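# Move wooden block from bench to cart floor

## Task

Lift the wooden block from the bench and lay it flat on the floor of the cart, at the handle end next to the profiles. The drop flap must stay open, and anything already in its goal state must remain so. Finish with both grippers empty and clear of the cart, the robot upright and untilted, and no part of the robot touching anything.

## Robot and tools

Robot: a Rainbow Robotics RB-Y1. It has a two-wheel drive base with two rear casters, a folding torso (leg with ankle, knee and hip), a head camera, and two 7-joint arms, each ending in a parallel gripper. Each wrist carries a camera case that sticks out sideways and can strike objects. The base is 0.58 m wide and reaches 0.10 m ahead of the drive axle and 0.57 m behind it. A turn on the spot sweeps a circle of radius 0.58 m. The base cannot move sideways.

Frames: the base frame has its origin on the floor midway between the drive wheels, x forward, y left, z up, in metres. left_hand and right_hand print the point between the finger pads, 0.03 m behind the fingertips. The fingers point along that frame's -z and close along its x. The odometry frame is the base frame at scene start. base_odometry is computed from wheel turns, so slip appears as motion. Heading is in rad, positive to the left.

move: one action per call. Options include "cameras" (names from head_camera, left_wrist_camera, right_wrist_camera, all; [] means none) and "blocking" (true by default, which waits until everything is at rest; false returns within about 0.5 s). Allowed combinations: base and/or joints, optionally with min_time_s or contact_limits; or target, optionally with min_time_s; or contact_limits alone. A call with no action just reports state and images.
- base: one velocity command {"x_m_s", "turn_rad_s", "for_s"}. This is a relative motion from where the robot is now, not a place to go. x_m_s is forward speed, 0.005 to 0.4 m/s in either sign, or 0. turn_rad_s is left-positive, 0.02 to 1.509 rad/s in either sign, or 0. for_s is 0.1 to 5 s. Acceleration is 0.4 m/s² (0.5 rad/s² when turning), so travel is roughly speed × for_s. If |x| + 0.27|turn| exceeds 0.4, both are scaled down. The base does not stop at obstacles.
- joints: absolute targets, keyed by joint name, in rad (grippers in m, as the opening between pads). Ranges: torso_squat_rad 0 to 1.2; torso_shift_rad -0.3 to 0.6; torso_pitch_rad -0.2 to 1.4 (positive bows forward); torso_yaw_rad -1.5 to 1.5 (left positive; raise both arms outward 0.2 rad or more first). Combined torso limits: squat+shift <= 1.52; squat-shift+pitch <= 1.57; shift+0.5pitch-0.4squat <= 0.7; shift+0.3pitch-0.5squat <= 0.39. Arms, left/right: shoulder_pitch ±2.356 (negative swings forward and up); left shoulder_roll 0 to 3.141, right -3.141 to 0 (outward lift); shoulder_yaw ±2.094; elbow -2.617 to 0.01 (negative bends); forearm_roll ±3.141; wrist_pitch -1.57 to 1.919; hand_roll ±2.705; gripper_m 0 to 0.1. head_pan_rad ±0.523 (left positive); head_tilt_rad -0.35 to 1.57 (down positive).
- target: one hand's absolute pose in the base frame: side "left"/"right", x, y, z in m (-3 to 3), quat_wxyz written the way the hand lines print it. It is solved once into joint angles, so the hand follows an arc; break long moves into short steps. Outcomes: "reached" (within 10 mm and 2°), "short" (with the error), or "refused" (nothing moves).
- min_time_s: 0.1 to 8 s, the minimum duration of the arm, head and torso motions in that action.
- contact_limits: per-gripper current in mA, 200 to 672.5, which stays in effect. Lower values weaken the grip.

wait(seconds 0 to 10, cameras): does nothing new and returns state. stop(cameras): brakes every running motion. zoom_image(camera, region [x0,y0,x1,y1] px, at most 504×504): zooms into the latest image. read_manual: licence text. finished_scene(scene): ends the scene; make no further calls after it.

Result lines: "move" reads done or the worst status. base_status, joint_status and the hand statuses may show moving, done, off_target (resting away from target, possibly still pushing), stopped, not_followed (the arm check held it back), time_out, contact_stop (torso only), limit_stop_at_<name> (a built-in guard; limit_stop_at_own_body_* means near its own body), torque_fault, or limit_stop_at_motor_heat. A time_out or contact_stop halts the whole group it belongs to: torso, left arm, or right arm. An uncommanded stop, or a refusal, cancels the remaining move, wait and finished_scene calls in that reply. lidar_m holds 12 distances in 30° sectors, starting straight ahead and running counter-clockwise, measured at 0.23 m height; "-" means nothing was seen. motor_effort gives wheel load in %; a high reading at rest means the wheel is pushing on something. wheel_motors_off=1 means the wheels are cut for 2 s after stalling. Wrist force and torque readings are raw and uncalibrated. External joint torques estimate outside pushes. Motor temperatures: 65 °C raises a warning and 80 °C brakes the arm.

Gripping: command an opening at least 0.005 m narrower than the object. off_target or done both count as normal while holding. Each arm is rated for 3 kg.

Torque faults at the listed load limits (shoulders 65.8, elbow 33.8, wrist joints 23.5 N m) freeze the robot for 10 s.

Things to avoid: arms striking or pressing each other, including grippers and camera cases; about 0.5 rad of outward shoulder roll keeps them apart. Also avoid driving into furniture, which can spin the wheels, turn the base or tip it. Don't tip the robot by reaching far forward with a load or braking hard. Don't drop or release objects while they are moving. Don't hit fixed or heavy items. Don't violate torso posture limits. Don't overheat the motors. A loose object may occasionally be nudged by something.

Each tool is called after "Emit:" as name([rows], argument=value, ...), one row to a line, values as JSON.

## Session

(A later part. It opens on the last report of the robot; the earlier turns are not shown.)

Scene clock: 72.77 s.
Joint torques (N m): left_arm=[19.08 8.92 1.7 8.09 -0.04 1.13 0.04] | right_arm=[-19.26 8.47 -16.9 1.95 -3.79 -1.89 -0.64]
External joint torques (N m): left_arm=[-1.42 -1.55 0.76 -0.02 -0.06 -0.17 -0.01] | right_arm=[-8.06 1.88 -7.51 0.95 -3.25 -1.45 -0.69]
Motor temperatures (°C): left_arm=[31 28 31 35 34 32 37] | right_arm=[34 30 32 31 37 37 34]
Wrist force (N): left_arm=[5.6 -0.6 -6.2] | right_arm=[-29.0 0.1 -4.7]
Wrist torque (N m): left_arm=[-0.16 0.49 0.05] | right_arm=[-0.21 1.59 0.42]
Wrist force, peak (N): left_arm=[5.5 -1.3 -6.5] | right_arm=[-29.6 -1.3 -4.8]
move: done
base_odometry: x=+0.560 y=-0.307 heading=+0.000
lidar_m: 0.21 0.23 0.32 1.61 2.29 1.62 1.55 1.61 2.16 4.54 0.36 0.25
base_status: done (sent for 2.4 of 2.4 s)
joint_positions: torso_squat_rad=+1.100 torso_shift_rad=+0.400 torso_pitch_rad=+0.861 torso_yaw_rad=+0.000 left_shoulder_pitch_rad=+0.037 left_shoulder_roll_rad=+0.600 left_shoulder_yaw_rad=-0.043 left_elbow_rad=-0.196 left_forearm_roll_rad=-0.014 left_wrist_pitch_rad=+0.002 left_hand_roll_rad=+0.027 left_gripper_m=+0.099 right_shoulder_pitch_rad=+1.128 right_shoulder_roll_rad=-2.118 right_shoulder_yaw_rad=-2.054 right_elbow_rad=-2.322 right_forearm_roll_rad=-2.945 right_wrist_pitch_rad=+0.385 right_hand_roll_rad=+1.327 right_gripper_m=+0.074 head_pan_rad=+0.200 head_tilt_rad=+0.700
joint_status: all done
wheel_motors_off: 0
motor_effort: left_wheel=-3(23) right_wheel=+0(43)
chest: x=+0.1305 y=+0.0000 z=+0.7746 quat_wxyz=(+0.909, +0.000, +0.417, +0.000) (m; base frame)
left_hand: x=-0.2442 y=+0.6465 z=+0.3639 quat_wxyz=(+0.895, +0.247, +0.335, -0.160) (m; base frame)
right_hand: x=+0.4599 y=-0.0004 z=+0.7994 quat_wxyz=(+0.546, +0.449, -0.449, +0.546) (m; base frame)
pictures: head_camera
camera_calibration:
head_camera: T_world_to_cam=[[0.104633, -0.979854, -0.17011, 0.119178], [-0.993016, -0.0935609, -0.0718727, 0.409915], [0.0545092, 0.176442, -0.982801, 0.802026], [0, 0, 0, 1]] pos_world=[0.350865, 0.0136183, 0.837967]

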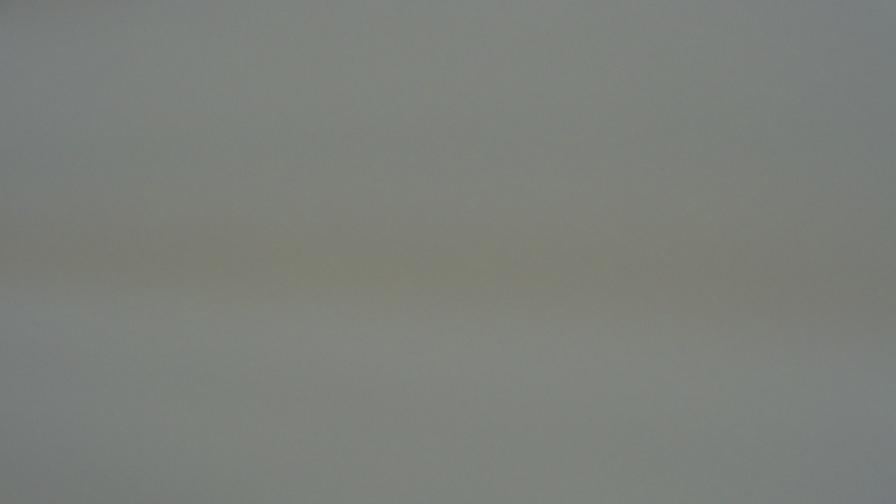

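Emit:
move(target={"side":"right","x":0.45,"y":0.07,"z":0.68,"quat_wxyz":[0.5495,0.445,-0.445,0.5495]}, min_time_s=2, cameras=["head_camera"])

Emit:
move(joints={"head_pan_rad":-0.3,"head_tilt_rad":0.7}, cameras=["head_camera"])

Scene clock: 76.67 s.
Joint torques (N m): left_arm=[18.87 8.61 1.86 8.03 -0.1 1.13 0.14] | right_arm=[-20.73 3.38 -16.69 -7.03 -1.35 -0.57 -0.31]
External joint torques (N m): left_arm=[-1.63 -1.86 0.92 -0.08 -0.12 -0.17 0.09] | right_arm=[-6.73 -2.86 -7.05 -4.26 -1.3 -0.4 -0.36]
Motor temperatures (°C): left_arm=[31 28 31 36 34 32 37] | right_arm=[34 30 32 31 37 37 34]
Wrist force (N): left_arm=[5.6 -0.6 -5.8] | right_arm=[-27.9 0.8 -4.3]
Wrist torque (N m): left_arm=[-0.16 0.44 0.05] | right_arm=[-0.27 1.64 0.40]
Wrist force, peak (N): left_arm=[5.6 -1.5 -6.5] | right_arm=[-29.3 0.1 -5.1]
move: done
base_odometry: x=+0.560 y=-0.307 heading=+0.000
lidar_m: 0.22 0.22 0.32 1.62 2.27 1.62 1.54 1.61 2.15 4.54 0.34 0.24
base_status: not commanded
joint_positions: torso_squat_rad=+1.100 torso_shift_rad=+0.400 torso_pitch_rad=+0.861 torso_yaw_rad=+0.000 left_shoulder_pitch_rad=+0.037 left_shoulder_roll_rad=+0.600 left_shoulder_yaw_rad=-0.043 left_elbow_rad=-0.196 left_forearm_roll_rad=-0.014 left_wrist_pitch_rad=+0.002 left_hand_roll_rad=+0.027 left_gripper_m=+0.099 right_shoulder_pitch_rad=+1.255 right_shoulder_roll_rad=-2.494 right_shoulder_yaw_rad=-1.823 right_elbow_rad=-2.256 right_forearm_roll_rad=-2.738 right_wrist_pitch_rad=+0.088 right_hand_roll_rad=+1.491 right_gripper_m=+0.074 head_pan_rad=+0.200 head_tilt_rad=+0.700
joint_status: all done
wheel_motors_off: 0
motor_effort: left_wheel=-2(3) right_wheel=+2(4)
chest: x=+0.1304 y=+0.0000 z=+0.7746 quat_wxyz=(+0.909, +0.000, +0.417, +0.000) (m; base frame)
left_hand: x=-0.2442 y=+0.6465 z=+0.3639 quat_wxyz=(+0.895, +0.247, +0.335, -0.160) (m; base frame)
right_hand: x=+0.4503 y=+0.0693 z=+0.6786 quat_wxyz=(+0.551, +0.444, -0.444, +0.549) (m; base frame)
right_hand_status: reached (checked arc, planned for 2.0 s): 2 mm and 0.2 deg off.
pictures: head_camera
camera_calibration:
head_camera: T_world_to_cam=[[0.104633, -0.979854, -0.17011, 0.119178], [-0.993016, -0.0935609, -0.0718727, 0.409915], [0.0545092, 0.176442, -0.982801, 0.802026], [0, 0, 0, 1]] pos_world=[0.350865, 0.0136183, 0.837967]

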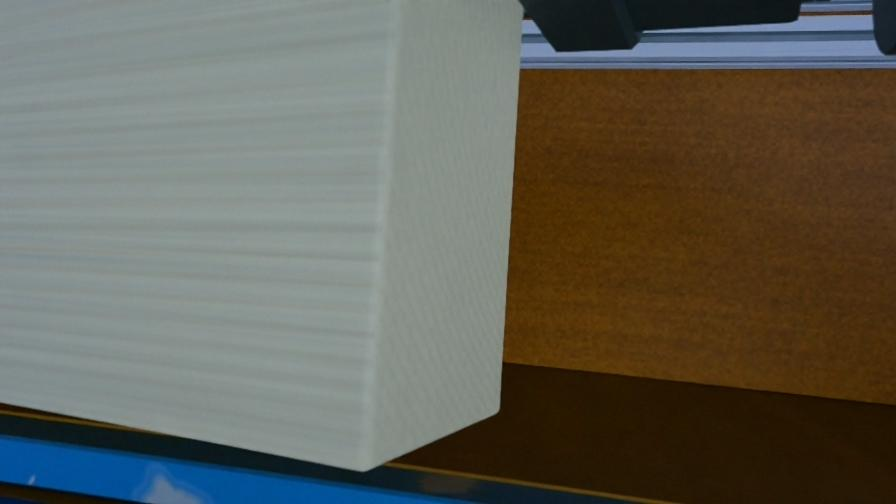

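Scene clock: 77.67 s.
Joint torques (N m): left_arm=[18.97 8.9 1.74 8.01 -0.08 1.15 -0.01] | right_arm=[-20.44 3.22 -16.95 -7.04 -1.28 -0.66 -0.31]
External joint torques (N m): left_arm=[-1.53 -1.58 0.81 -0.1 -0.1 -0.15 -0.05] | right_arm=[-6.44 -3.02 -7.31 -4.27 -1.23 -0.5 -0.36]
Motor temperatures (°C): left_arm=[31 28 31 36 34 32 37] | right_arm=[34 30 32 31 36 37 34]
Wrist force (N): left_arm=[5.0 -1.2 -5.7] | right_arm=[-27.8 0.9 -4.5]
Wrist torque (N m): left_arm=[-0.11 0.41 0.04] | right_arm=[-0.30 1.56 0.40]
Wrist force, peak (N): left_arm=[6.2 -1.0 -6.6] | right_arm=[-28.3 0.4 -4.3]
move: done
base_odometry: x=+0.560 y=-0.307 heading=+0.000
lidar_m: 0.22 0.23 0.32 1.62 2.27 1.61 1.54 1.61 2.15 4.53 0.35 0.24
base_status: not commanded
joint_positions: torso_squat_rad=+1.100 torso_shift_rad=+0.400 torso_pitch_rad=+0.861 torso_yaw_rad=+0.000 left_shoulder_pitch_rad=+0.037 left_shoulder_roll_rad=+0.600 left_shoulder_yaw_rad=-0.043 left_elbow_rad=-0.196 left_forearm_roll_rad=-0.014 left_wrist_pitch_rad=+0.002 left_hand_roll_rad=+0.027 left_gripper_m=+0.099 right_shoulder_pitch_rad=+1.255 right_shoulder_roll_rad=-2.494 right_shoulder_yaw_rad=-1.823 right_elbow_rad=-2.256 right_forearm_roll_rad=-2.738 right_wrist_pitch_rad=+0.088 right_hand_roll_rad=+1.491 right_gripper_m=+0.074 head_pan_rad=-0.300 head_tilt_rad=+0.700
joint_status: all done
wheel_motors_off: 0
motor_effort: left_wheel=-2(3) right_wheel=+2(3)
chest: x=+0.1304 y=+0.0000 z=+0.7746 quat_wxyz=(+0.909, +0.000, +0.417, +0.000) (m; base frame)
left_hand: x=-0.2442 y=+0.6465 z=+0.3639 quat_wxyz=(+0.895, +0.247, +0.335, -0.160) (m; base frame)
right_hand: x=+0.4503 y=+0.0693 z=+0.6786 quat_wxyz=(+0.551, +0.444, -0.444, +0.549) (m; base frame)
pictures: head_camera
camera_calibration:
head_camera: T_world_to_cam=[[-0.217261, -0.954475, 0.204392, -0.118095], [-0.974964, 0.202037, -0.0928748, 0.423204], [0.0473521, -0.219453, -0.974473, 0.79676], [0, 0, 0, 1]] pos_world=[0.349223, -0.0233708, 0.839864]

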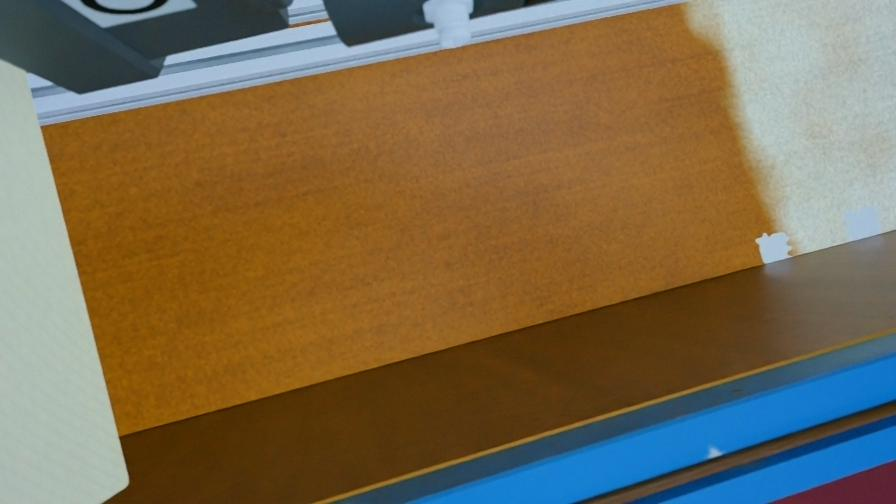

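Emit:
move(target={"side":"right","x":0.437,"y":0.085,"z":0.54,"quat_wxyz":[0.5495,0.445,-0.445,0.5495]}, min_time_s=1.8, cameras=[])

Emit:
move(joints={"head_pan_rad":0.25,"head_tilt_rad":0.6}, cameras=["head_camera"])

Scene clock: 86.63 s.
Joint torques (N m): left_arm=[19.05 8.87 1.79 8.11 0.02 1.19 0.05] | right_arm=[-18.97 0.08 -16.79 -15.22 -2.16 2.22 -0.37]
External joint torques (N m): left_arm=[-1.45 -1.61 0.85 0 0 -0.11 0.01] | right_arm=[-6.07 -5.64 -8.51 -8.97 -1.86 1.83 -0.41]
Motor temperatures (°C): left_arm=[31 28 31 36 34 32 37] | right_arm=[35 30 32 31 36 36 34]
Wrist force (N): left_arm=[5.5 -1.2 -6.2] | right_arm=[-27.7 0.9 -4.6]
Wrist torque (N m): left_arm=[-0.09 0.46 0.06] | right_arm=[-0.23 1.60 0.42]
Wrist force, peak (N): left_arm=[5.6 0.1 -6.7] | right_arm=[-29.0 -0.7 -5.7]
move: done
base_odometry: x=+0.560 y=-0.307 heading=+0.000
lidar_m: 0.22 0.22 0.30 1.63 2.28 1.63 1.54 1.61 2.16 4.55 0.34 0.24
base_status: not commanded
joint_positions: torso_squat_rad=+1.100 torso_shift_rad=+0.400 torso_pitch_rad=+0.861 torso_yaw_rad=+0.000 left_shoulder_pitch_rad=+0.037 left_shoulder_roll_rad=+0.600 left_shoulder_yaw_rad=-0.043 left_elbow_rad=-0.196 left_forearm_roll_rad=-0.014 left_wrist_pitch_rad=+0.002 left_hand_roll_rad=+0.027 left_gripper_m=+0.099 right_shoulder_pitch_rad=+1.723 right_shoulder_roll_rad=-2.792 right_shoulder_yaw_rad=-1.960 right_elbow_rad=-1.946 right_forearm_roll_rad=-2.592 right_wrist_pitch_rad=+0.199 right_hand_roll_rad=+1.792 right_gripper_m=+0.074 head_pan_rad=-0.300 head_tilt_rad=+0.700
joint_status: all done
wheel_motors_off: 0
motor_effort: left_wheel=-2(3) right_wheel=+2(3)
chest: x=+0.1304 y=+0.0000 z=+0.7746 quat_wxyz=(+0.909, +0.000, +0.417, +0.000) (m; base frame)
left_hand: x=-0.2442 y=+0.6465 z=+0.3639 quat_wxyz=(+0.895, +0.247, +0.335, -0.160) (m; base frame)
right_hand: x=+0.4375 y=+0.0832 z=+0.5378 quat_wxyz=(+0.554, +0.441, -0.443, +0.550) (m; base frame)
right_hand_status: reached (checked arc, planned for 1.8 s): 3 mm and 0.7 deg off.
pictures: none
No camera images: "cameras" was empty.

Scene clock: 87.67 s.
Joint torques (N m): left_arm=[19.34 8.79 1.66 7.92 -0.13 1.14 -0.05] | right_arm=[-19.48 -0.03 -16.81 -15.15 -2.15 2.07 -0.34]
External joint torques (N m): left_arm=[-1.16 -1.68 0.72 -0.19 -0.15 -0.17 -0.09] | right_arm=[-6.58 -5.76 -8.53 -8.9 -1.85 1.68 -0.39]
Motor temperatures (°C): left_arm=[31 28 31 36 34 32 37] | right_arm=[35 30 32 31 36 36 34]
Wrist force (N): left_arm=[5.5 -1.3 -6.2] | right_arm=[-27.7 0.6 -5.0]
Wrist torque (N m): left_arm=[-0.09 0.44 0.05] | right_arm=[-0.23 1.60 0.40]
Wrist force, peak (N): left_arm=[5.7 -1.4 -6.2] | right_arm=[-28.0 0.6 -5.2]
move: done
base_odometry: x=+0.560 y=-0.307 heading=+0.000
lidar_m: 0.22 0.23 0.31 1.64 2.26 1.62 1.54 1.60 2.17 4.55 0.36 0.25
base_status: not commanded
joint_positions: torso_squat_rad=+1.100 torso_shift_rad=+0.400 torso_pitch_rad=+0.861 torso_yaw_rad=+0.000 left_shoulder_pitch_rad=+0.037 left_shoulder_roll_rad=+0.600 left_shoulder_yaw_rad=-0.043 left_elbow_rad=-0.196 left_forearm_roll_rad=-0.014 left_wrist_pitch_rad=+0.002 left_hand_roll_rad=+0.027 left_gripper_m=+0.099 right_shoulder_pitch_rad=+1.723 right_shoulder_roll_rad=-2.792 right_shoulder_yaw_rad=-1.960 right_elbow_rad=-1.946 right_forearm_roll_rad=-2.592 right_wrist_pitch_rad=+0.199 right_hand_roll_rad=+1.792 right_gripper_m=+0.074 head_pan_rad=+0.250 head_tilt_rad=+0.600
joint_status: all done
wheel_motors_off: 0
motor_effort: left_wheel=-1(2) right_wheel=+3(3)
chest: x=+0.1304 y=+0.0000 z=+0.7746 quat_wxyz=(+0.909, +0.000, +0.417, +0.000) (m; base frame)
left_hand: x=-0.2442 y=+0.6465 z=+0.3639 quat_wxyz=(+0.895, +0.247, +0.335, -0.160) (m; base frame)
right_hand: x=+0.4375 y=+0.0832 z=+0.5378 quat_wxyz=(+0.554, +0.441, -0.443, +0.550) (m; base frame)
pictures: head_camera
camera_calibration:
head_camera: T_world_to_cam=[[0.138386, -0.968007, -0.209314, 0.14399], [-0.979531, -0.102584, -0.173191, 0.495905], [0.146178, 0.228997, -0.962389, 0.7567], [0, 0, 0, 1]] pos_world=[0.355215, 0.0169733, 0.844265]

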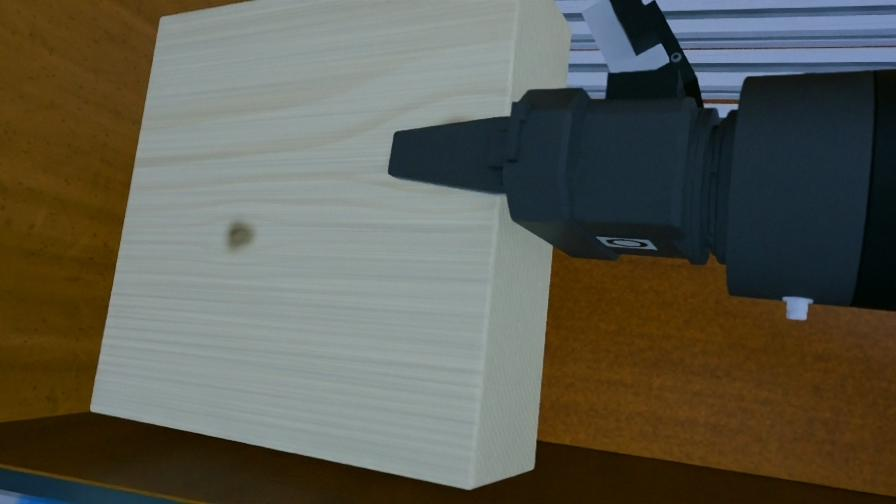

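Emit:
move(base={"turn_rad_s":-0.1,"for_s":1.2}, cameras=[])

Emit:
move(target={"side":"right","x":0.445,"y":0.11,"z":0.5,"quat_wxyz":[0.5149,0.4708,-0.4166,0.5806]}, min_time_s=2, cameras=["head_camera"])

Scene clock: 93.13 s.
Joint torques (N m): left_arm=[19.2 8.44 1.69 8.08 -0.14 1.26 0.01] | right_arm=[-19.2 0.4 -16.61 -15.35 -2.1 2.06 -0.34]
External joint torques (N m): left_arm=[-1.3 -2.03 0.76 -0.03 -0.16 -0.04 -0.03] | right_arm=[-6.3 -5.32 -8.34 -9.1 -1.8 1.66 -0.39]
Motor temperatures (°C): left_arm=[31 28 31 36 34 32 37] | right_arm=[35 30 32 31 36 36 34]
Wrist force (N): left_arm=[5.4 -1.0 -5.5] | right_arm=[-27.4 0.8 -5.5]
Wrist torque (N m): left_arm=[-0.16 0.42 0.06] | right_arm=[-0.24 1.63 0.41]
Wrist force, peak (N): left_arm=[6.1 -1.5 -5.9] | right_arm=[-28.3 0.4 -5.1]
move: done
base_odometry: x=+0.561 y=-0.307 heading=-0.119
lidar_m: 0.21 0.22 0.29 1.64 2.64 1.70 1.55 1.57 1.95 3.91 0.39 0.25
base_status: done (sent for 1.2 of 1.2 s)
joint_positions: torso_squat_rad=+1.100 torso_shift_rad=+0.400 torso_pitch_rad=+0.861 torso_yaw_rad=+0.000 left_shoulder_pitch_rad=+0.037 left_shoulder_roll_rad=+0.600 left_shoulder_yaw_rad=-0.043 left_elbow_rad=-0.196 left_forearm_roll_rad=-0.014 left_wrist_pitch_rad=+0.002 left_hand_roll_rad=+0.027 left_gripper_m=+0.099 right_shoulder_pitch_rad=+1.723 right_shoulder_roll_rad=-2.792 right_shoulder_yaw_rad=-1.960 right_elbow_rad=-1.946 right_forearm_roll_rad=-2.592 right_wrist_pitch_rad=+0.199 right_hand_roll_rad=+1.792 right_gripper_m=+0.074 head_pan_rad=+0.250 head_tilt_rad=+0.600
joint_status: not commanded
wheel_motors_off: 0
motor_effort: left_wheel=+5(18) right_wheel=-14(27)
chest: x=+0.1304 y=+0.0001 z=+0.7746 quat_wxyz=(+0.909, +0.000, +0.417, +0.000) (m; base frame)
left_hand: x=-0.2443 y=+0.6465 z=+0.3639 quat_wxyz=(+0.895, +0.247, +0.335, -0.160) (m; base frame)
right_hand: x=+0.4375 y=+0.0832 z=+0.5378 quat_wxyz=(+0.554, +0.441, -0.443, +0.550) (m; base frame)
pictures: none
No camera images: "cameras" was empty.

Scene clock: 95.47 s.
Joint torques (N m): left_arm=[19.36 8.64 1.72 7.85 -0.12 1.07 0.02] | right_arm=[-17.72 -5.83 -16.66 -14.69 -4.18 2.84 -0.31]
External joint torques (N m): left_arm=[-1.14 -1.83 0.79 -0.26 -0.14 -0.24 -0.02] | right_arm=[-3.09 -10.22 -8.48 -8.59 -3.45 2.31 -0.36]
Motor temperatures (°C): left_arm=[31 28 31 36 34 32 37] | right_arm=[35 30 32 31 36 36 34]
Wrist force (N): left_arm=[5.5 -1.1 -5.8] | right_arm=[-28.0 0.6 -5.1]
Wrist torque (N m): left_arm=[-0.14 0.47 0.05] | right_arm=[-0.20 1.61 0.40]
Wrist force, peak (N): left_arm=[6.3 -1.2 -6.2] | right_arm=[-28.8 -0.4 -4.9]
move: done
base_odometry: x=+0.561 y=-0.307 heading=-0.119
lidar_m: 0.21 0.23 0.29 1.63 2.62 1.69 1.56 1.58 1.93 3.92 0.40 0.25
base_status: not commanded
joint_positions: torso_squat_rad=+1.100 torso_shift_rad=+0.400 torso_pitch_rad=+0.861 torso_yaw_rad=+0.000 left_shoulder_pitch_rad=+0.037 left_shoulder_roll_rad=+0.600 left_shoulder_yaw_rad=-0.043 left_elbow_rad=-0.196 left_forearm_roll_rad=-0.014 left_wrist_pitch_rad=+0.002 left_hand_roll_rad=+0.027 left_gripper_m=+0.099 right_shoulder_pitch_rad=+1.690 right_shoulder_roll_rad=-2.975 right_shoulder_yaw_rad=-1.966 right_elbow_rad=-1.631 right_forearm_roll_rad=-2.594 right_wrist_pitch_rad=+0.451 right_hand_roll_rad=+1.869 right_gripper_m=+0.074 head_pan_rad=+0.250 head_tilt_rad=+0.600
joint_status: all done
wheel_motors_off: 0
motor_effort: left_wheel=+6(7) right_wheel=-21(24)
chest: x=+0.1304 y=+0.0002 z=+0.7747 quat_wxyz=(+0.909, +0.000, +0.417, +0.000) (m; base frame)
left_hand: x=-0.2443 y=+0.6464 z=+0.3636 quat_wxyz=(+0.895, +0.247, +0.334, -0.160) (m; base frame)
right_hand: x=+0.4456 y=+0.1085 z=+0.4981 quat_wxyz=(+0.518, +0.469, -0.416, +0.582) (m; base frame)
right_hand_status: reached (checked arc, planned for 2.0 s): 3 mm and 0.4 deg off.
pictures: head_camera
camera_calibration:
head_camera: T_world_to_cam=[[0.138605, -0.968058, -0.20893, 0.143838], [-0.979456, -0.102794, -0.173491, 0.496091], [0.146472, 0.228684, -0.962418, 0.756787], [0, 0, 0, 1]] pos_world=[0.355115, 0.0171734, 0.844465]

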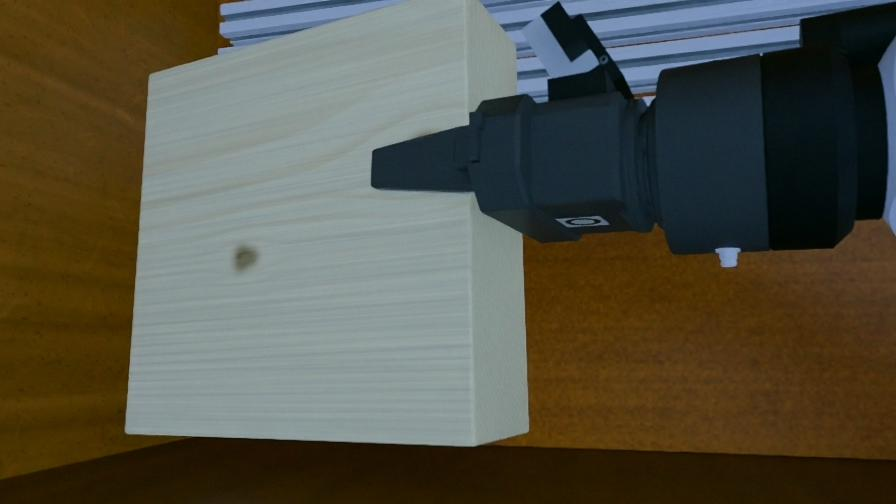

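Emit:
move(target={"side":"right","x":0.445,"y":0.03,"z":0.53,"quat_wxyz":[0.5149,0.4708,-0.4166,0.5806]}, min_time_s=1.5, cameras=[])

Emit:
move(joints={"torso_yaw_rad":0.2}, min_time_s=1.5, cameras=[])

Emit:
move(target={"side":"right","x":0.44,"y":0.115,"z":0.46,"quat_wxyz":[0.5149,0.4708,-0.4166,0.5806]}, min_time_s=2, cameras=["head_camera"])

Scene clock: 102.57 s.
Joint torques (N m): left_arm=[19.09 8.82 1.75 8.02 0.02 1.08 0.09] | right_arm=[-17.79 6.17 -16.35 -14.16 -5.16 3.15 -0.32]
External joint torques (N m): left_arm=[-1.41 -1.65 0.81 -0.09 0 -0.22 0.05] | right_arm=[-5.13 -1.77 -8 -8.71 -4.29 2.54 -0.37]
Motor temperatures (°C): left_arm=[31 28 31 36 34 32 37] | right_arm=[35 30 32 32 36 37 34]
Wrist force (N): left_arm=[5.6 -1.8 -5.4] | right_arm=[-27.9 0.4 -4.6]
Wrist torque (N m): left_arm=[-0.04 0.53 0.06] | right_arm=[-0.28 1.59 0.41]
Wrist force, peak (N): left_arm=[6.1 -1.9 -6.5] | right_arm=[-29.5 0.2 -4.8]
move: done
base_odometry: x=+0.561 y=-0.307 heading=-0.119
lidar_m: 0.21 0.23 0.28 1.63 2.64 1.69 1.54 1.58 1.93 3.92 0.40 0.26
base_status: not commanded
joint_positions: torso_squat_rad=+1.100 torso_shift_rad=+0.400 torso_pitch_rad=+0.861 torso_yaw_rad=+0.000 left_shoulder_pitch_rad=+0.037 left_shoulder_roll_rad=+0.600 left_shoulder_yaw_rad=-0.043 left_elbow_rad=-0.196 left_forearm_roll_rad=-0.014 left_wrist_pitch_rad=+0.002 left_hand_roll_rad=+0.027 left_gripper_m=+0.099 right_shoulder_pitch_rad=+1.793 right_shoulder_roll_rad=-2.708 right_shoulder_yaw_rad=-2.065 right_elbow_rad=-1.814 right_forearm_roll_rad=-2.679 right_wrist_pitch_rad=+0.549 right_hand_roll_rad=+1.912 right_gripper_m=+0.074 head_pan_rad=+0.250 head_tilt_rad=+0.600
joint_status: all done
wheel_motors_off: 0
motor_effort: left_wheel=+11(14) right_wheel=-21(40)
chest: x=+0.1304 y=+0.0001 z=+0.7747 quat_wxyz=(+0.909, +0.000, +0.417, +0.000) (m; base frame)
left_hand: x=-0.2443 y=+0.6465 z=+0.3638 quat_wxyz=(+0.895, +0.247, +0.335, -0.160) (m; base frame)
right_hand: x=+0.4450 y=+0.0291 z=+0.5281 quat_wxyz=(+0.517, +0.470, -0.416, +0.581) (m; base frame)
right_hand_status: reached (checked arc, planned for 1.5 s): 2 mm and 0.3 deg off.
pictures: none
No camera images: "cameras" was empty.

Scene clock: 104.37 s.
Joint torques (N m): left_arm=[18.48 12.34 2.36 7.97 -0.01 1.11 0.18] | right_arm=[-19.53 2.43 -16.18 -15.08 -5.25 3.03 -0.26]
External joint torques (N m): left_arm=[-1.67 -1.74 1.11 -0.09 -0.05 -0.21 0.14] | right_arm=[-5.88 -2.84 -7.8 -8.89 -4.34 2.43 -0.31]
Motor temperatures (°C): left_arm=[31 28 31 36 34 32 37] | right_arm=[35 30 32 32 36 37 34]
Wrist force (N): left_arm=[5.2 -1.3 -5.3] | right_arm=[-28.5 1.4 -0.8]
Wrist torque (N m): left_arm=[-0.16 0.43 0.04] | right_arm=[-0.16 1.63 0.42]
Wrist force, peak (N): left_arm=[5.9 -1.0 -6.1] | right_arm=[-28.6 1.0 -2.7]
move: done
base_odometry: x=+0.561 y=-0.307 heading=-0.119
lidar_m: 0.21 0.22 0.29 1.63 2.63 1.70 1.56 1.58 1.93 3.91 0.41 0.27
base_status: not commanded
joint_positions: torso_squat_rad=+1.100 torso_shift_rad=+0.400 torso_pitch_rad=+0.861 torso_yaw_rad=+0.200 left_shoulder_pitch_rad=+0.037 left_shoulder_roll_rad=+0.600 left_shoulder_yaw_rad=-0.043 left_elbow_rad=-0.196 left_forearm_roll_rad=-0.014 left_wrist_pitch_rad=+0.002 left_hand_roll_rad=+0.027 left_gripper_m=+0.099 right_shoulder_pitch_rad=+1.793 right_shoulder_roll_rad=-2.708 right_shoulder_yaw_rad=-2.065 right_elbow_rad=-1.814 right_forearm_roll_rad=-2.679 right_wrist_pitch_rad=+0.549 right_hand_roll_rad=+1.912 right_gripper_m=+0.074 head_pan_rad=+0.250 head_tilt_rad=+0.600
joint_status: all done
wheel_motors_off: 0
motor_effort: left_wheel=+10(11) right_wheel=-20(22)
chest: x=+0.1304 y=+0.0001 z=+0.7747 quat_wxyz=(+0.904, +0.042, +0.415, +0.091) (m; base frame)
left_hand: x=-0.3288 y=+0.6470 z=+0.4622 quat_wxyz=(+0.882, +0.292, +0.361, -0.075) (m; base frame)
right_hand: x=+0.4362 y=+0.1063 z=+0.5383 quat_wxyz=(+0.441, +0.534, -0.427, +0.581) (m; base frame)
pictures: none
No camera images: "cameras" was empty.

Scene clock: 106.70 s.
Joint torques (N m): left_arm=[18.37 11.76 2.25 7.9 -0.13 1.16 -0.07] | right_arm=[-8.92 -4.12 -12.39 -16.17 -3.46 3.23 -0.33]
External joint torques (N m): left_arm=[-1.79 -2.31 1 -0.16 -0.16 -0.16 -0.11] | right_arm=[4.19 -8.66 -4.7 -9.57 -2.88 2.61 -0.38]
Motor temperatures (°C): left_arm=[31 28 31 36 34 32 37] | right_arm=[35 30 32 32 36 37 34]
Wrist force (N): left_arm=[5.4 -1.4 -5.4] | right_arm=[-28.0 0.4 -4.9]
Wrist torque (N m): left_arm=[-0.14 0.43 0.04] | right_arm=[-0.22 1.59 0.40]
Wrist force, peak (N): left_arm=[5.8 -2.0 -5.5] | right_arm=[-30.5 2.2 -4.2]
move: done
base_odometry: x=+0.561 y=-0.307 heading=-0.118
lidar_m: 0.20 0.20 0.24 1.62 2.63 1.70 1.56 1.57 1.96 3.90 0.39 0.24
base_status: not commanded
joint_positions: torso_squat_rad=+1.100 torso_shift_rad=+0.401 torso_pitch_rad=+0.861 torso_yaw_rad=+0.200 left_shoulder_pitch_rad=+0.037 left_shoulder_roll_rad=+0.600 left_shoulder_yaw_rad=-0.043 left_elbow_rad=-0.196 left_forearm_roll_rad=-0.014 left_wrist_pitch_rad=+0.002 left_hand_roll_rad=+0.027 left_gripper_m=+0.099 right_shoulder_pitch_rad=+1.836 right_shoulder_roll_rad=-2.778 right_shoulder_yaw_rad=-1.975 right_elbow_rad=-1.726 right_forearm_roll_rad=-2.598 right_wrist_pitch_rad=+0.363 right_hand_roll_rad=+1.919 right_gripper_m=+0.074 head_pan_rad=+0.250 head_tilt_rad=+0.600
joint_status: all done
wheel_motors_off: 0
motor_effort: left_wheel=+14(19) right_wheel=-45(77)
chest: x=+0.1305 y=+0.0003 z=+0.7746 quat_wxyz=(+0.904, +0.041, +0.415, +0.091) (m; base frame)
left_hand: x=-0.3292 y=+0.6469 z=+0.4621 quat_wxyz=(+0.883, +0.292, +0.361, -0.075) (m; base frame)
right_hand: x=+0.4413 y=+0.1142 z=+0.4586 quat_wxyz=(+0.517, +0.469, -0.417, +0.582) (m; base frame)
right_hand_status: reached (checked arc, planned for 2.0 s): 2 mm and 0.3 deg off.
pictures: head_camera
camera_calibration:
head_camera: T_world_to_cam=[[0.260986, -0.89926, -0.351023, 0.238019], [-0.959553, -0.201897, -0.196205, 0.511244], [0.105568, 0.388032, -0.91558, 0.725702], [0, 0, 0, 1]] pos_world=[0.351834, 0.0356643, 0.848297]

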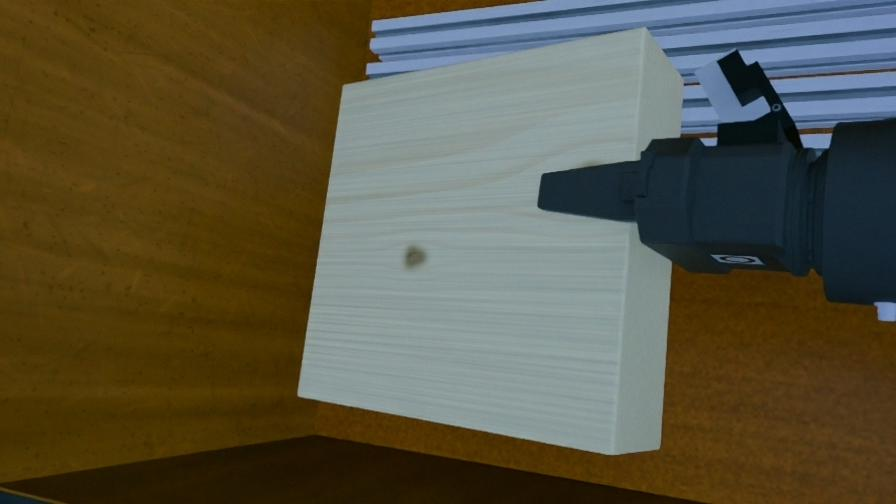

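Emit:
move(target={"side":"right","x":0.445,"y":0.05,"z":0.62,"quat_wxyz":[0.5149,0.4708,-0.4166,0.5806]}, min_time_s=1.5, cameras=[])

Emit:
move(joints={"torso_yaw_rad":0.0}, min_time_s=1.2, cameras=[])

Emit:
move(target={"side":"right","x":0.47,"y":-0.04,"z":0.78,"quat_wxyz":[0.5495,0.445,-0.445,0.5495]}, min_time_s=2, cameras=["head_camera"])

Scene clock: 113.77 s.
Joint torques (N m): left_arm=[18.44 11.82 2.07 7.8 0.01 1.13 -0.03] | right_arm=[-19.7 6.23 -16.62 -10.2 -3.21 -0.27 -0.56]
External joint torques (N m): left_arm=[-1.71 -2.26 0.81 -0.27 -0.02 -0.19 -0.07] | right_arm=[-8.04 -1.35 -7.65 -6.21 -2.79 -0.17 -0.61]
Motor temperatures (°C): left_arm=[31 28 31 36 34 32 37] | right_arm=[34 30 32 32 36 37 34]
Wrist force (N): left_arm=[5.3 -1.8 -5.4] | right_arm=[-27.3 0.2 -4.6]
Wrist torque (N m): left_arm=[-0.09 0.40 0.06] | right_arm=[-0.26 1.54 0.40]
Wrist force, peak (N): left_arm=[6.2 -1.5 -5.8] | right_arm=[-30.2 2.1 -5.4]
move: done
base_odometry: x=+0.561 y=-0.307 heading=-0.119
lidar_m: 0.20 0.21 0.26 1.62 2.65 1.71 1.55 1.57 1.95 3.92 0.40 0.25
base_status: not commanded
joint_positions: torso_squat_rad=+1.100 torso_shift_rad=+0.400 torso_pitch_rad=+0.861 torso_yaw_rad=+0.200 left_shoulder_pitch_rad=+0.037 left_shoulder_roll_rad=+0.600 left_shoulder_yaw_rad=-0.043 left_elbow_rad=-0.196 left_forearm_roll_rad=-0.014 left_wrist_pitch_rad=+0.002 left_hand_roll_rad=+0.027 left_gripper_m=+0.099 right_shoulder_pitch_rad=+1.615 right_shoulder_roll_rad=-2.292 right_shoulder_yaw_rad=-2.021 right_elbow_rad=-2.250 right_forearm_roll_rad=-2.606 right_wrist_pitch_rad=+0.291 right_hand_roll_rad=+1.520 right_gripper_m=+0.074 head_pan_rad=+0.250 head_tilt_rad=+0.600
joint_status: all done
wheel_motors_off: 0
motor_effort: left_wheel=+8(15) right_wheel=-13(44)
chest: x=+0.1304 y=+0.0001 z=+0.7746 quat_wxyz=(+0.904, +0.042, +0.415, +0.091) (m; base frame)
left_hand: x=-0.3289 y=+0.6470 z=+0.4623 quat_wxyz=(+0.882, +0.292, +0.361, -0.075) (m; base frame)
right_hand: x=+0.4452 y=+0.0494 z=+0.6183 quat_wxyz=(+0.516, +0.472, -0.418, +0.579) (m; base frame)
right_hand_status: reached (checked arc, planned for 1.5 s): 2 mm and 0.3 deg off.
pictures: none
No camera images: "cameras" was empty.

Scene clock: 115.27 s.
Joint torques (N m): left_arm=[19.17 8.6 1.57 8.19 -0.08 1.09 0.02] | right_arm=[-18.85 8.06 -16.58 -9.65 -3.16 -0.17 -0.63]
External joint torques (N m): left_arm=[-1.33 -1.88 0.64 0.08 -0.1 -0.21 -0.02] | right_arm=[-7.82 -1.49 -7.83 -6.29 -2.75 -0.06 -0.68]
Motor temperatures (°C): left_arm=[31 28 31 36 34 32 37] | right_arm=[34 30 32 32 36 37 34]
Wrist force (N): left_arm=[5.3 -1.4 -5.4] | right_arm=[-26.7 -0.1 -8.7]
Wrist torque (N m): left_arm=[-0.06 0.47 0.05] | right_arm=[-0.24 1.53 0.40]
Wrist force, peak (N): left_arm=[5.9 -0.7 -6.4] | right_arm=[-27.2 0.6 -9.1]
move: done
base_odometry: x=+0.561 y=-0.307 heading=-0.119
lidar_m: 0.19 0.20 0.25 1.63 2.64 1.69 1.55 1.57 1.93 3.90 0.40 0.25
base_status: not commanded
joint_positions: torso_squat_rad=+1.100 torso_shift_rad=+0.400 torso_pitch_rad=+0.861 torso_yaw_rad=+0.000 left_shoulder_pitch_rad=+0.037 left_shoulder_roll_rad=+0.600 left_shoulder_yaw_rad=-0.043 left_elbow_rad=-0.196 left_forearm_roll_rad=-0.014 left_wrist_pitch_rad=+0.002 left_hand_roll_rad=+0.027 left_gripper_m=+0.099 right_shoulder_pitch_rad=+1.615 right_shoulder_roll_rad=-2.292 right_shoulder_yaw_rad=-2.021 right_elbow_rad=-2.250 right_forearm_roll_rad=-2.606 right_wrist_pitch_rad=+0.291 right_hand_roll_rad=+1.520 right_gripper_m=+0.074 head_pan_rad=+0.250 head_tilt_rad=+0.600
joint_status: all done
wheel_motors_off: 0
motor_effort: left_wheel=+8(10) right_wheel=-17(18)
chest: x=+0.1304 y=+0.0001 z=+0.7746 quat_wxyz=(+0.909, +0.000, +0.417, +0.000) (m; base frame)
left_hand: x=-0.2442 y=+0.6465 z=+0.3638 quat_wxyz=(+0.895, +0.247, +0.335, -0.160) (m; base frame)
right_hand: x=+0.4473 y=-0.0159 z=+0.6157 quat_wxyz=(+0.587, +0.404, -0.403, +0.575) (m; base frame)
pictures: none
No camera images: "cameras" was empty.

Scene clock: 117.60 s.
Joint torques (N m): left_arm=[18.85 8.45 1.62 8.18 -0.1 1.1 0.05] | right_arm=[-18.94 10.59 -17.3 0.39 -5.08 0.31 -0.2]
External joint torques (N m): left_arm=[-1.65 -2.02 0.68 0.07 -0.12 -0.2 0.01] | right_arm=[-8.71 2.24 -7.94 -0.39 -4.23 0.33 -0.25]
Motor temperatures (°C): left_arm=[31 28 31 36 34 32 37] | right_arm=[34 30 32 32 36 37 34]
Wrist force (N): left_arm=[4.7 -1.3 -5.9] | right_arm=[-27.9 0.7 -4.4]
Wrist torque (N m): left_arm=[-0.12 0.37 0.03] | right_arm=[-0.25 1.59 0.42]
Wrist force, peak (N): left_arm=[5.3 -1.8 -6.6] | right_arm=[-27.9 0.2 -9.2]
move: done
base_odometry: x=+0.561 y=-0.307 heading=-0.119
lidar_m: 0.20 0.20 0.26 1.63 2.64 1.70 1.56 1.57 1.94 3.92 0.39 0.25
base_status: not commanded
joint_positions: torso_squat_rad=+1.100 torso_shift_rad=+0.400 torso_pitch_rad=+0.861 torso_yaw_rad=+0.000 left_shoulder_pitch_rad=+0.037 left_shoulder_roll_rad=+0.600 left_shoulder_yaw_rad=-0.043 left_elbow_rad=-0.196 left_forearm_roll_rad=-0.014 left_wrist_pitch_rad=+0.002 left_hand_roll_rad=+0.027 left_gripper_m=+0.099 right_shoulder_pitch_rad=+1.279 right_shoulder_roll_rad=-2.013 right_shoulder_yaw_rad=-2.091 right_elbow_rad=-2.265 right_forearm_roll_rad=-3.107 right_wrist_pitch_rad=+0.533 right_hand_roll_rad=+1.569 right_gripper_m=+0.074 head_pan_rad=+0.250 head_tilt_rad=+0.600
joint_status: all done
wheel_motors_off: 0
motor_effort: left_wheel=+8(9) right_wheel=-17(19)
chest: x=+0.1304 y=+0.0001 z=+0.7746 quat_wxyz=(+0.909, +0.000, +0.417, +0.000) (m; base frame)
left_hand: x=-0.2442 y=+0.6465 z=+0.3638 quat_wxyz=(+0.895, +0.247, +0.335, -0.160) (m; base frame)
right_hand: x=+0.4700 y=-0.0402 z=+0.7787 quat_wxyz=(+0.551, +0.445, -0.444, +0.549) (m; base frame)
right_hand_status: reached (checked arc, planned for 2.0 s): 1 mm and 0.2 deg off.
pictures: head_camera
camera_calibration:
head_camera: T_world_to_cam=[[0.138406, -0.968028, -0.209202, 0.143986], [-0.979513, -0.1026, -0.173284, 0.495987], [0.146279, 0.2289, -0.962397, 0.756649], [0, 0, 0, 1]] pos_world=[0.355215, 0.0170735, 0.844265]

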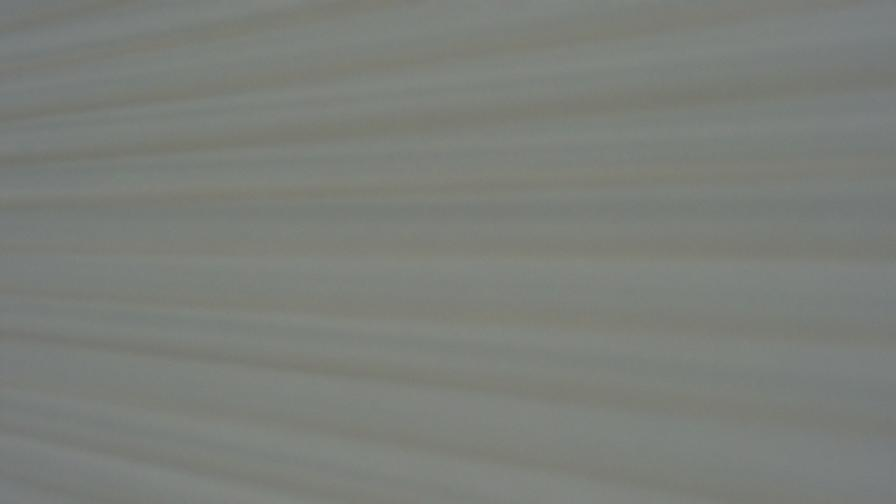

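Emit:
move(base={"x_m_s":-0.3,"for_s":1.17}, cameras=[])

Emit:
move(base={"turn_rad_s":-0.35,"for_s":0.8}, cameras=[])

Emit:
move(base={"x_m_s":0.3,"for_s":1.13}, cameras=[])

Emit:
move(base={"turn_rad_s":0.4,"for_s":1.0}, joints={"head_pan_rad":-0.3,"head_tilt_rad":0.7}, cameras=["head_camera"])

Scene clock: 121.40 s.
Joint torques (N m): left_arm=[18.82 8.75 1.76 7.99 0.03 1.15 0] | right_arm=[-18.58 10.01 -16.59 1.07 -5.05 0.12 -0.24]
External joint torques (N m): left_arm=[-1.68 -1.72 0.82 -0.12 0.01 -0.15 -0.04] | right_arm=[-8.35 1.67 -7.23 0.29 -4.2 0.14 -0.29]
Motor temperatures (°C): left_arm=[31 28 31 36 34 32 37] | right_arm=[34 30 32 32 36 37 34]
Wrist force (N): left_arm=[5.6 -1.3 -6.1] | right_arm=[-27.5 0.9 -5.2]
Wrist torque (N m): left_arm=[-0.08 0.49 0.06] | right_arm=[-0.16 1.54 0.42]
Wrist force, peak (N): left_arm=[5.9 -1.4 -6.2] | right_arm=[-29.7 -0.5 -5.2]
move: done
base_odometry: x=+0.213 y=-0.265 heading=-0.119
lidar_m: 0.54 0.56 1.00 3.34 2.03 1.32 1.21 1.22 1.52 3.04 0.99 0.61
base_status: done (sent for 1.17 of 1.17 s)
joint_positions: torso_squat_rad=+1.100 torso_shift_rad=+0.400 torso_pitch_rad=+0.861 torso_yaw_rad=+0.000 left_shoulder_pitch_rad=+0.037 left_shoulder_roll_rad=+0.600 left_shoulder_yaw_rad=-0.043 left_elbow_rad=-0.196 left_forearm_roll_rad=-0.014 left_wrist_pitch_rad=+0.002 left_hand_roll_rad=+0.027 left_gripper_m=+0.099 right_shoulder_pitch_rad=+1.279 right_shoulder_roll_rad=-2.013 right_shoulder_yaw_rad=-2.091 right_elbow_rad=-2.266 right_forearm_roll_rad=-3.107 right_wrist_pitch_rad=+0.533 right_hand_roll_rad=+1.569 right_gripper_m=+0.074 head_pan_rad=+0.250 head_tilt_rad=+0.600
joint_status: not commanded
wheel_motors_off: 0
motor_effort: left_wheel=+0(21) right_wheel=+1(42)
chest: x=+0.1304 y=+0.0001 z=+0.7747 quat_wxyz=(+0.909, +0.000, +0.417, +0.000) (m; base frame)
left_hand: x=-0.2443 y=+0.6465 z=+0.3639 quat_wxyz=(+0.895, +0.247, +0.335, -0.160) (m; base frame)
right_hand: x=+0.4699 y=-0.0402 z=+0.7788 quat_wxyz=(+0.551, +0.445, -0.444, +0.549) (m; base frame)
pictures: none
No camera images: "cameras" was empty.

Scene clock: 123.23 s.
Joint torques (N m): left_arm=[18.75 8.65 1.77 8.08 -0.1 1.14 -0.08] | right_arm=[-18.57 9.86 -16.52 0.99 -5.18 0.21 -0.17]
External joint torques (N m): left_arm=[-1.75 -1.82 0.84 -0.03 -0.12 -0.16 -0.12] | right_arm=[-8.34 1.52 -7.16 0.21 -4.33 0.23 -0.22]
Motor temperatures (°C): left_arm=[31 28 31 36 34 32 37] | right_arm=[34 30 32 32 36 36 34]
Wrist force (N): left_arm=[5.1 -1.4 -5.5] | right_arm=[-27.9 0.4 -4.7]
Wrist torque (N m): left_arm=[-0.08 0.39 0.00] | right_arm=[-0.25 1.57 0.40]
Wrist force, peak (N): left_arm=[6.0 -1.7 -6.4] | right_arm=[-28.6 0.6 -4.1]
move: done
base_odometry: x=+0.213 y=-0.265 heading=-0.398
lidar_m: 0.57 0.55 0.59 1.71 3.53 1.57 1.22 1.21 1.30 1.90 4.04 0.73
base_status: done (sent for 0.8 of 0.8 s)
joint_positions: torso_squat_rad=+1.100 torso_shift_rad=+0.400 torso_pitch_rad=+0.861 torso_yaw_rad=+0.000 left_shoulder_pitch_rad=+0.037 left_shoulder_roll_rad=+0.600 left_shoulder_yaw_rad=-0.043 left_elbow_rad=-0.196 left_forearm_roll_rad=-0.014 left_wrist_pitch_rad=+0.002 left_hand_roll_rad=+0.027 left_gripper_m=+0.099 right_shoulder_pitch_rad=+1.279 right_shoulder_roll_rad=-2.013 right_shoulder_yaw_rad=-2.091 right_elbow_rad=-2.266 right_forearm_roll_rad=-3.107 right_wrist_pitch_rad=+0.533 right_hand_roll_rad=+1.569 right_gripper_m=+0.074 head_pan_rad=+0.250 head_tilt_rad=+0.600
joint_status: not commanded
wheel_motors_off: 0
motor_effort: left_wheel=+15(38) right_wheel=-7(36)
chest: x=+0.1304 y=+0.0001 z=+0.7747 quat_wxyz=(+0.909, +0.000, +0.417, +0.000) (m; base frame)
left_hand: x=-0.2443 y=+0.6465 z=+0.3639 quat_wxyz=(+0.895, +0.247, +0.335, -0.160) (m; base frame)
right_hand: x=+0.4699 y=-0.0402 z=+0.7788 quat_wxyz=(+0.551, +0.445, -0.444, +0.549) (m; base frame)
pictures: none
No camera images: "cameras" was empty.

Scene clock: 125.40 s.
Joint torques (N m): left_arm=[19.2 9 1.47 8.09 -0.08 1.16 0.05] | right_arm=[-18.09 10.15 -16.37 0.98 -5.2 0.37 -0.39]
External joint torques (N m): left_arm=[-1.3 -1.47 0.53 -0.02 -0.1 -0.15 0.01] | right_arm=[-7.86 1.8 -7.01 0.24 -4.35 0.35 -0.44]
Motor temperatures (°C): left_arm=[31 28 31 36 34 32 37] | right_arm=[34 30 32 31 36 36 34]
Wrist force (N): left_arm=[5.6 -0.5 -6.0] | right_arm=[-27.2 0.9 -4.7]
Wrist torque (N m): left_arm=[-0.20 0.49 0.03] | right_arm=[-0.17 1.67 0.40]
Wrist force, peak (N): left_arm=[6.5 -1.0 -5.6] | right_arm=[-29.7 -2.0 -5.4]
move: done
base_odometry: x=+0.526 y=-0.397 heading=-0.398
lidar_m: 0.25 0.23 0.25 0.37 4.45 1.98 1.55 1.52 1.63 2.39 0.79 0.34
base_status: done (sent for 1.13 of 1.13 s)
joint_positions: torso_squat_rad=+1.100 torso_shift_rad=+0.400 torso_pitch_rad=+0.861 torso_yaw_rad=+0.000 left_shoulder_pitch_rad=+0.037 left_shoulder_roll_rad=+0.600 left_shoulder_yaw_rad=-0.043 left_elbow_rad=-0.196 left_forearm_roll_rad=-0.014 left_wrist_pitch_rad=+0.002 left_hand_roll_rad=+0.027 left_gripper_m=+0.099 right_shoulder_pitch_rad=+1.279 right_shoulder_roll_rad=-2.013 right_shoulder_yaw_rad=-2.092 right_elbow_rad=-2.265 right_forearm_roll_rad=-3.107 right_wrist_pitch_rad=+0.533 right_hand_roll_rad=+1.569 right_gripper_m=+0.074 head_pan_rad=+0.250 head_tilt_rad=+0.600
joint_status: not commanded
wheel_motors_off: 0
motor_effort: left_wheel=+1(45) right_wheel=-3(23)
chest: x=+0.1305 y=+0.0001 z=+0.7746 quat_wxyz=(+0.909, +0.000, +0.417, +0.000) (m; base frame)
left_hand: x=-0.2442 y=+0.6465 z=+0.3639 quat_wxyz=(+0.895, +0.247, +0.335, -0.160) (m; base frame)
right_hand: x=+0.4700 y=-0.0403 z=+0.7787 quat_wxyz=(+0.551, +0.445, -0.444, +0.549) (m; base frame)
pictures: none
No camera images: "cameras" was empty.

Scene clock: 127.57 s.
Joint torques (N m): left_arm=[19.15 8.65 1.46 7.97 -0.08 1.1 0.01] | right_arm=[-18.31 9.68 -16.26 0.79 -5.26 0.12 -0.24]
External joint torques (N m): left_arm=[-1.35 -1.82 0.53 -0.14 -0.1 -0.21 -0.03] | right_arm=[-8.08 1.33 -6.9 0.01 -4.41 0.14 -0.29]
Motor temperatures (°C): left_arm=[31 28 31 36 34 32 37] | right_arm=[34 30 32 31 36 36 34]
Wrist force (N): left_arm=[5.8 -0.5 -5.6] | right_arm=[-27.9 0.4 -4.7]
Wrist torque (N m): left_arm=[-0.19 0.48 0.07] | right_arm=[-0.22 1.61 0.43]
Wrist force, peak (N): left_arm=[5.8 -1.5 -6.5] | right_arm=[-28.6 0.7 -4.2]
move: done
base_odometry: x=+0.526 y=-0.397 heading=+0.001
lidar_m: 0.24 0.24 0.34 1.72 2.24 1.58 1.51 1.56 2.09 4.68 0.39 0.26
base_status: done (sent for 1 of 1 s)
joint_positions: torso_squat_rad=+1.100 torso_shift_rad=+0.400 torso_pitch_rad=+0.861 torso_yaw_rad=+0.000 left_shoulder_pitch_rad=+0.037 left_shoulder_roll_rad=+0.600 left_shoulder_yaw_rad=-0.043 left_elbow_rad=-0.196 left_forearm_roll_rad=-0.014 left_wrist_pitch_rad=+0.002 left_hand_roll_rad=+0.027 left_gripper_m=+0.099 right_shoulder_pitch_rad=+1.279 right_shoulder_roll_rad=-2.013 right_shoulder_yaw_rad=-2.092 right_elbow_rad=-2.265 right_forearm_roll_rad=-3.107 right_wrist_pitch_rad=+0.533 right_hand_roll_rad=+1.569 right_gripper_m=+0.074 head_pan_rad=-0.300 head_tilt_rad=+0.700
joint_status: all done
wheel_motors_off: 0
motor_effort: left_wheel=-5(34) right_wheel=+16(25)
chest: x=+0.1305 y=+0.0001 z=+0.7746 quat_wxyz=(+0.909, +0.000, +0.417, +0.000) (m; base frame)
left_hand: x=-0.2443 y=+0.6465 z=+0.3639 quat_wxyz=(+0.895, +0.247, +0.335, -0.160) (m; base frame)
right_hand: x=+0.4700 y=-0.0402 z=+0.7787 quat_wxyz=(+0.551, +0.445, -0.444, +0.549) (m; base frame)
pictures: head_camera
camera_calibration:
head_camera: T_world_to_cam=[[-0.217152, -0.954477, 0.204494, -0.118124], [-0.974988, 0.201921, -0.092873, 0.423188], [0.0473535, -0.219547, -0.974452, 0.796761], [0, 0, 0, 1]] pos_world=[0.349223, -0.0232709, 0.839864]

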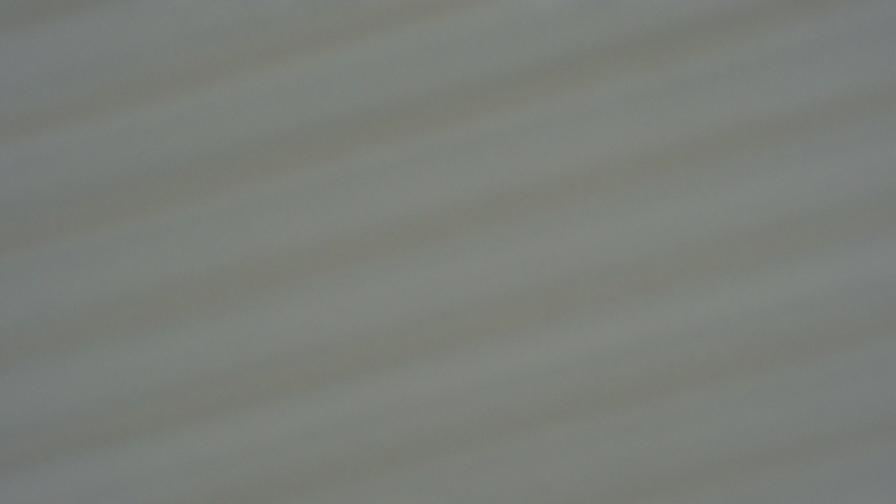

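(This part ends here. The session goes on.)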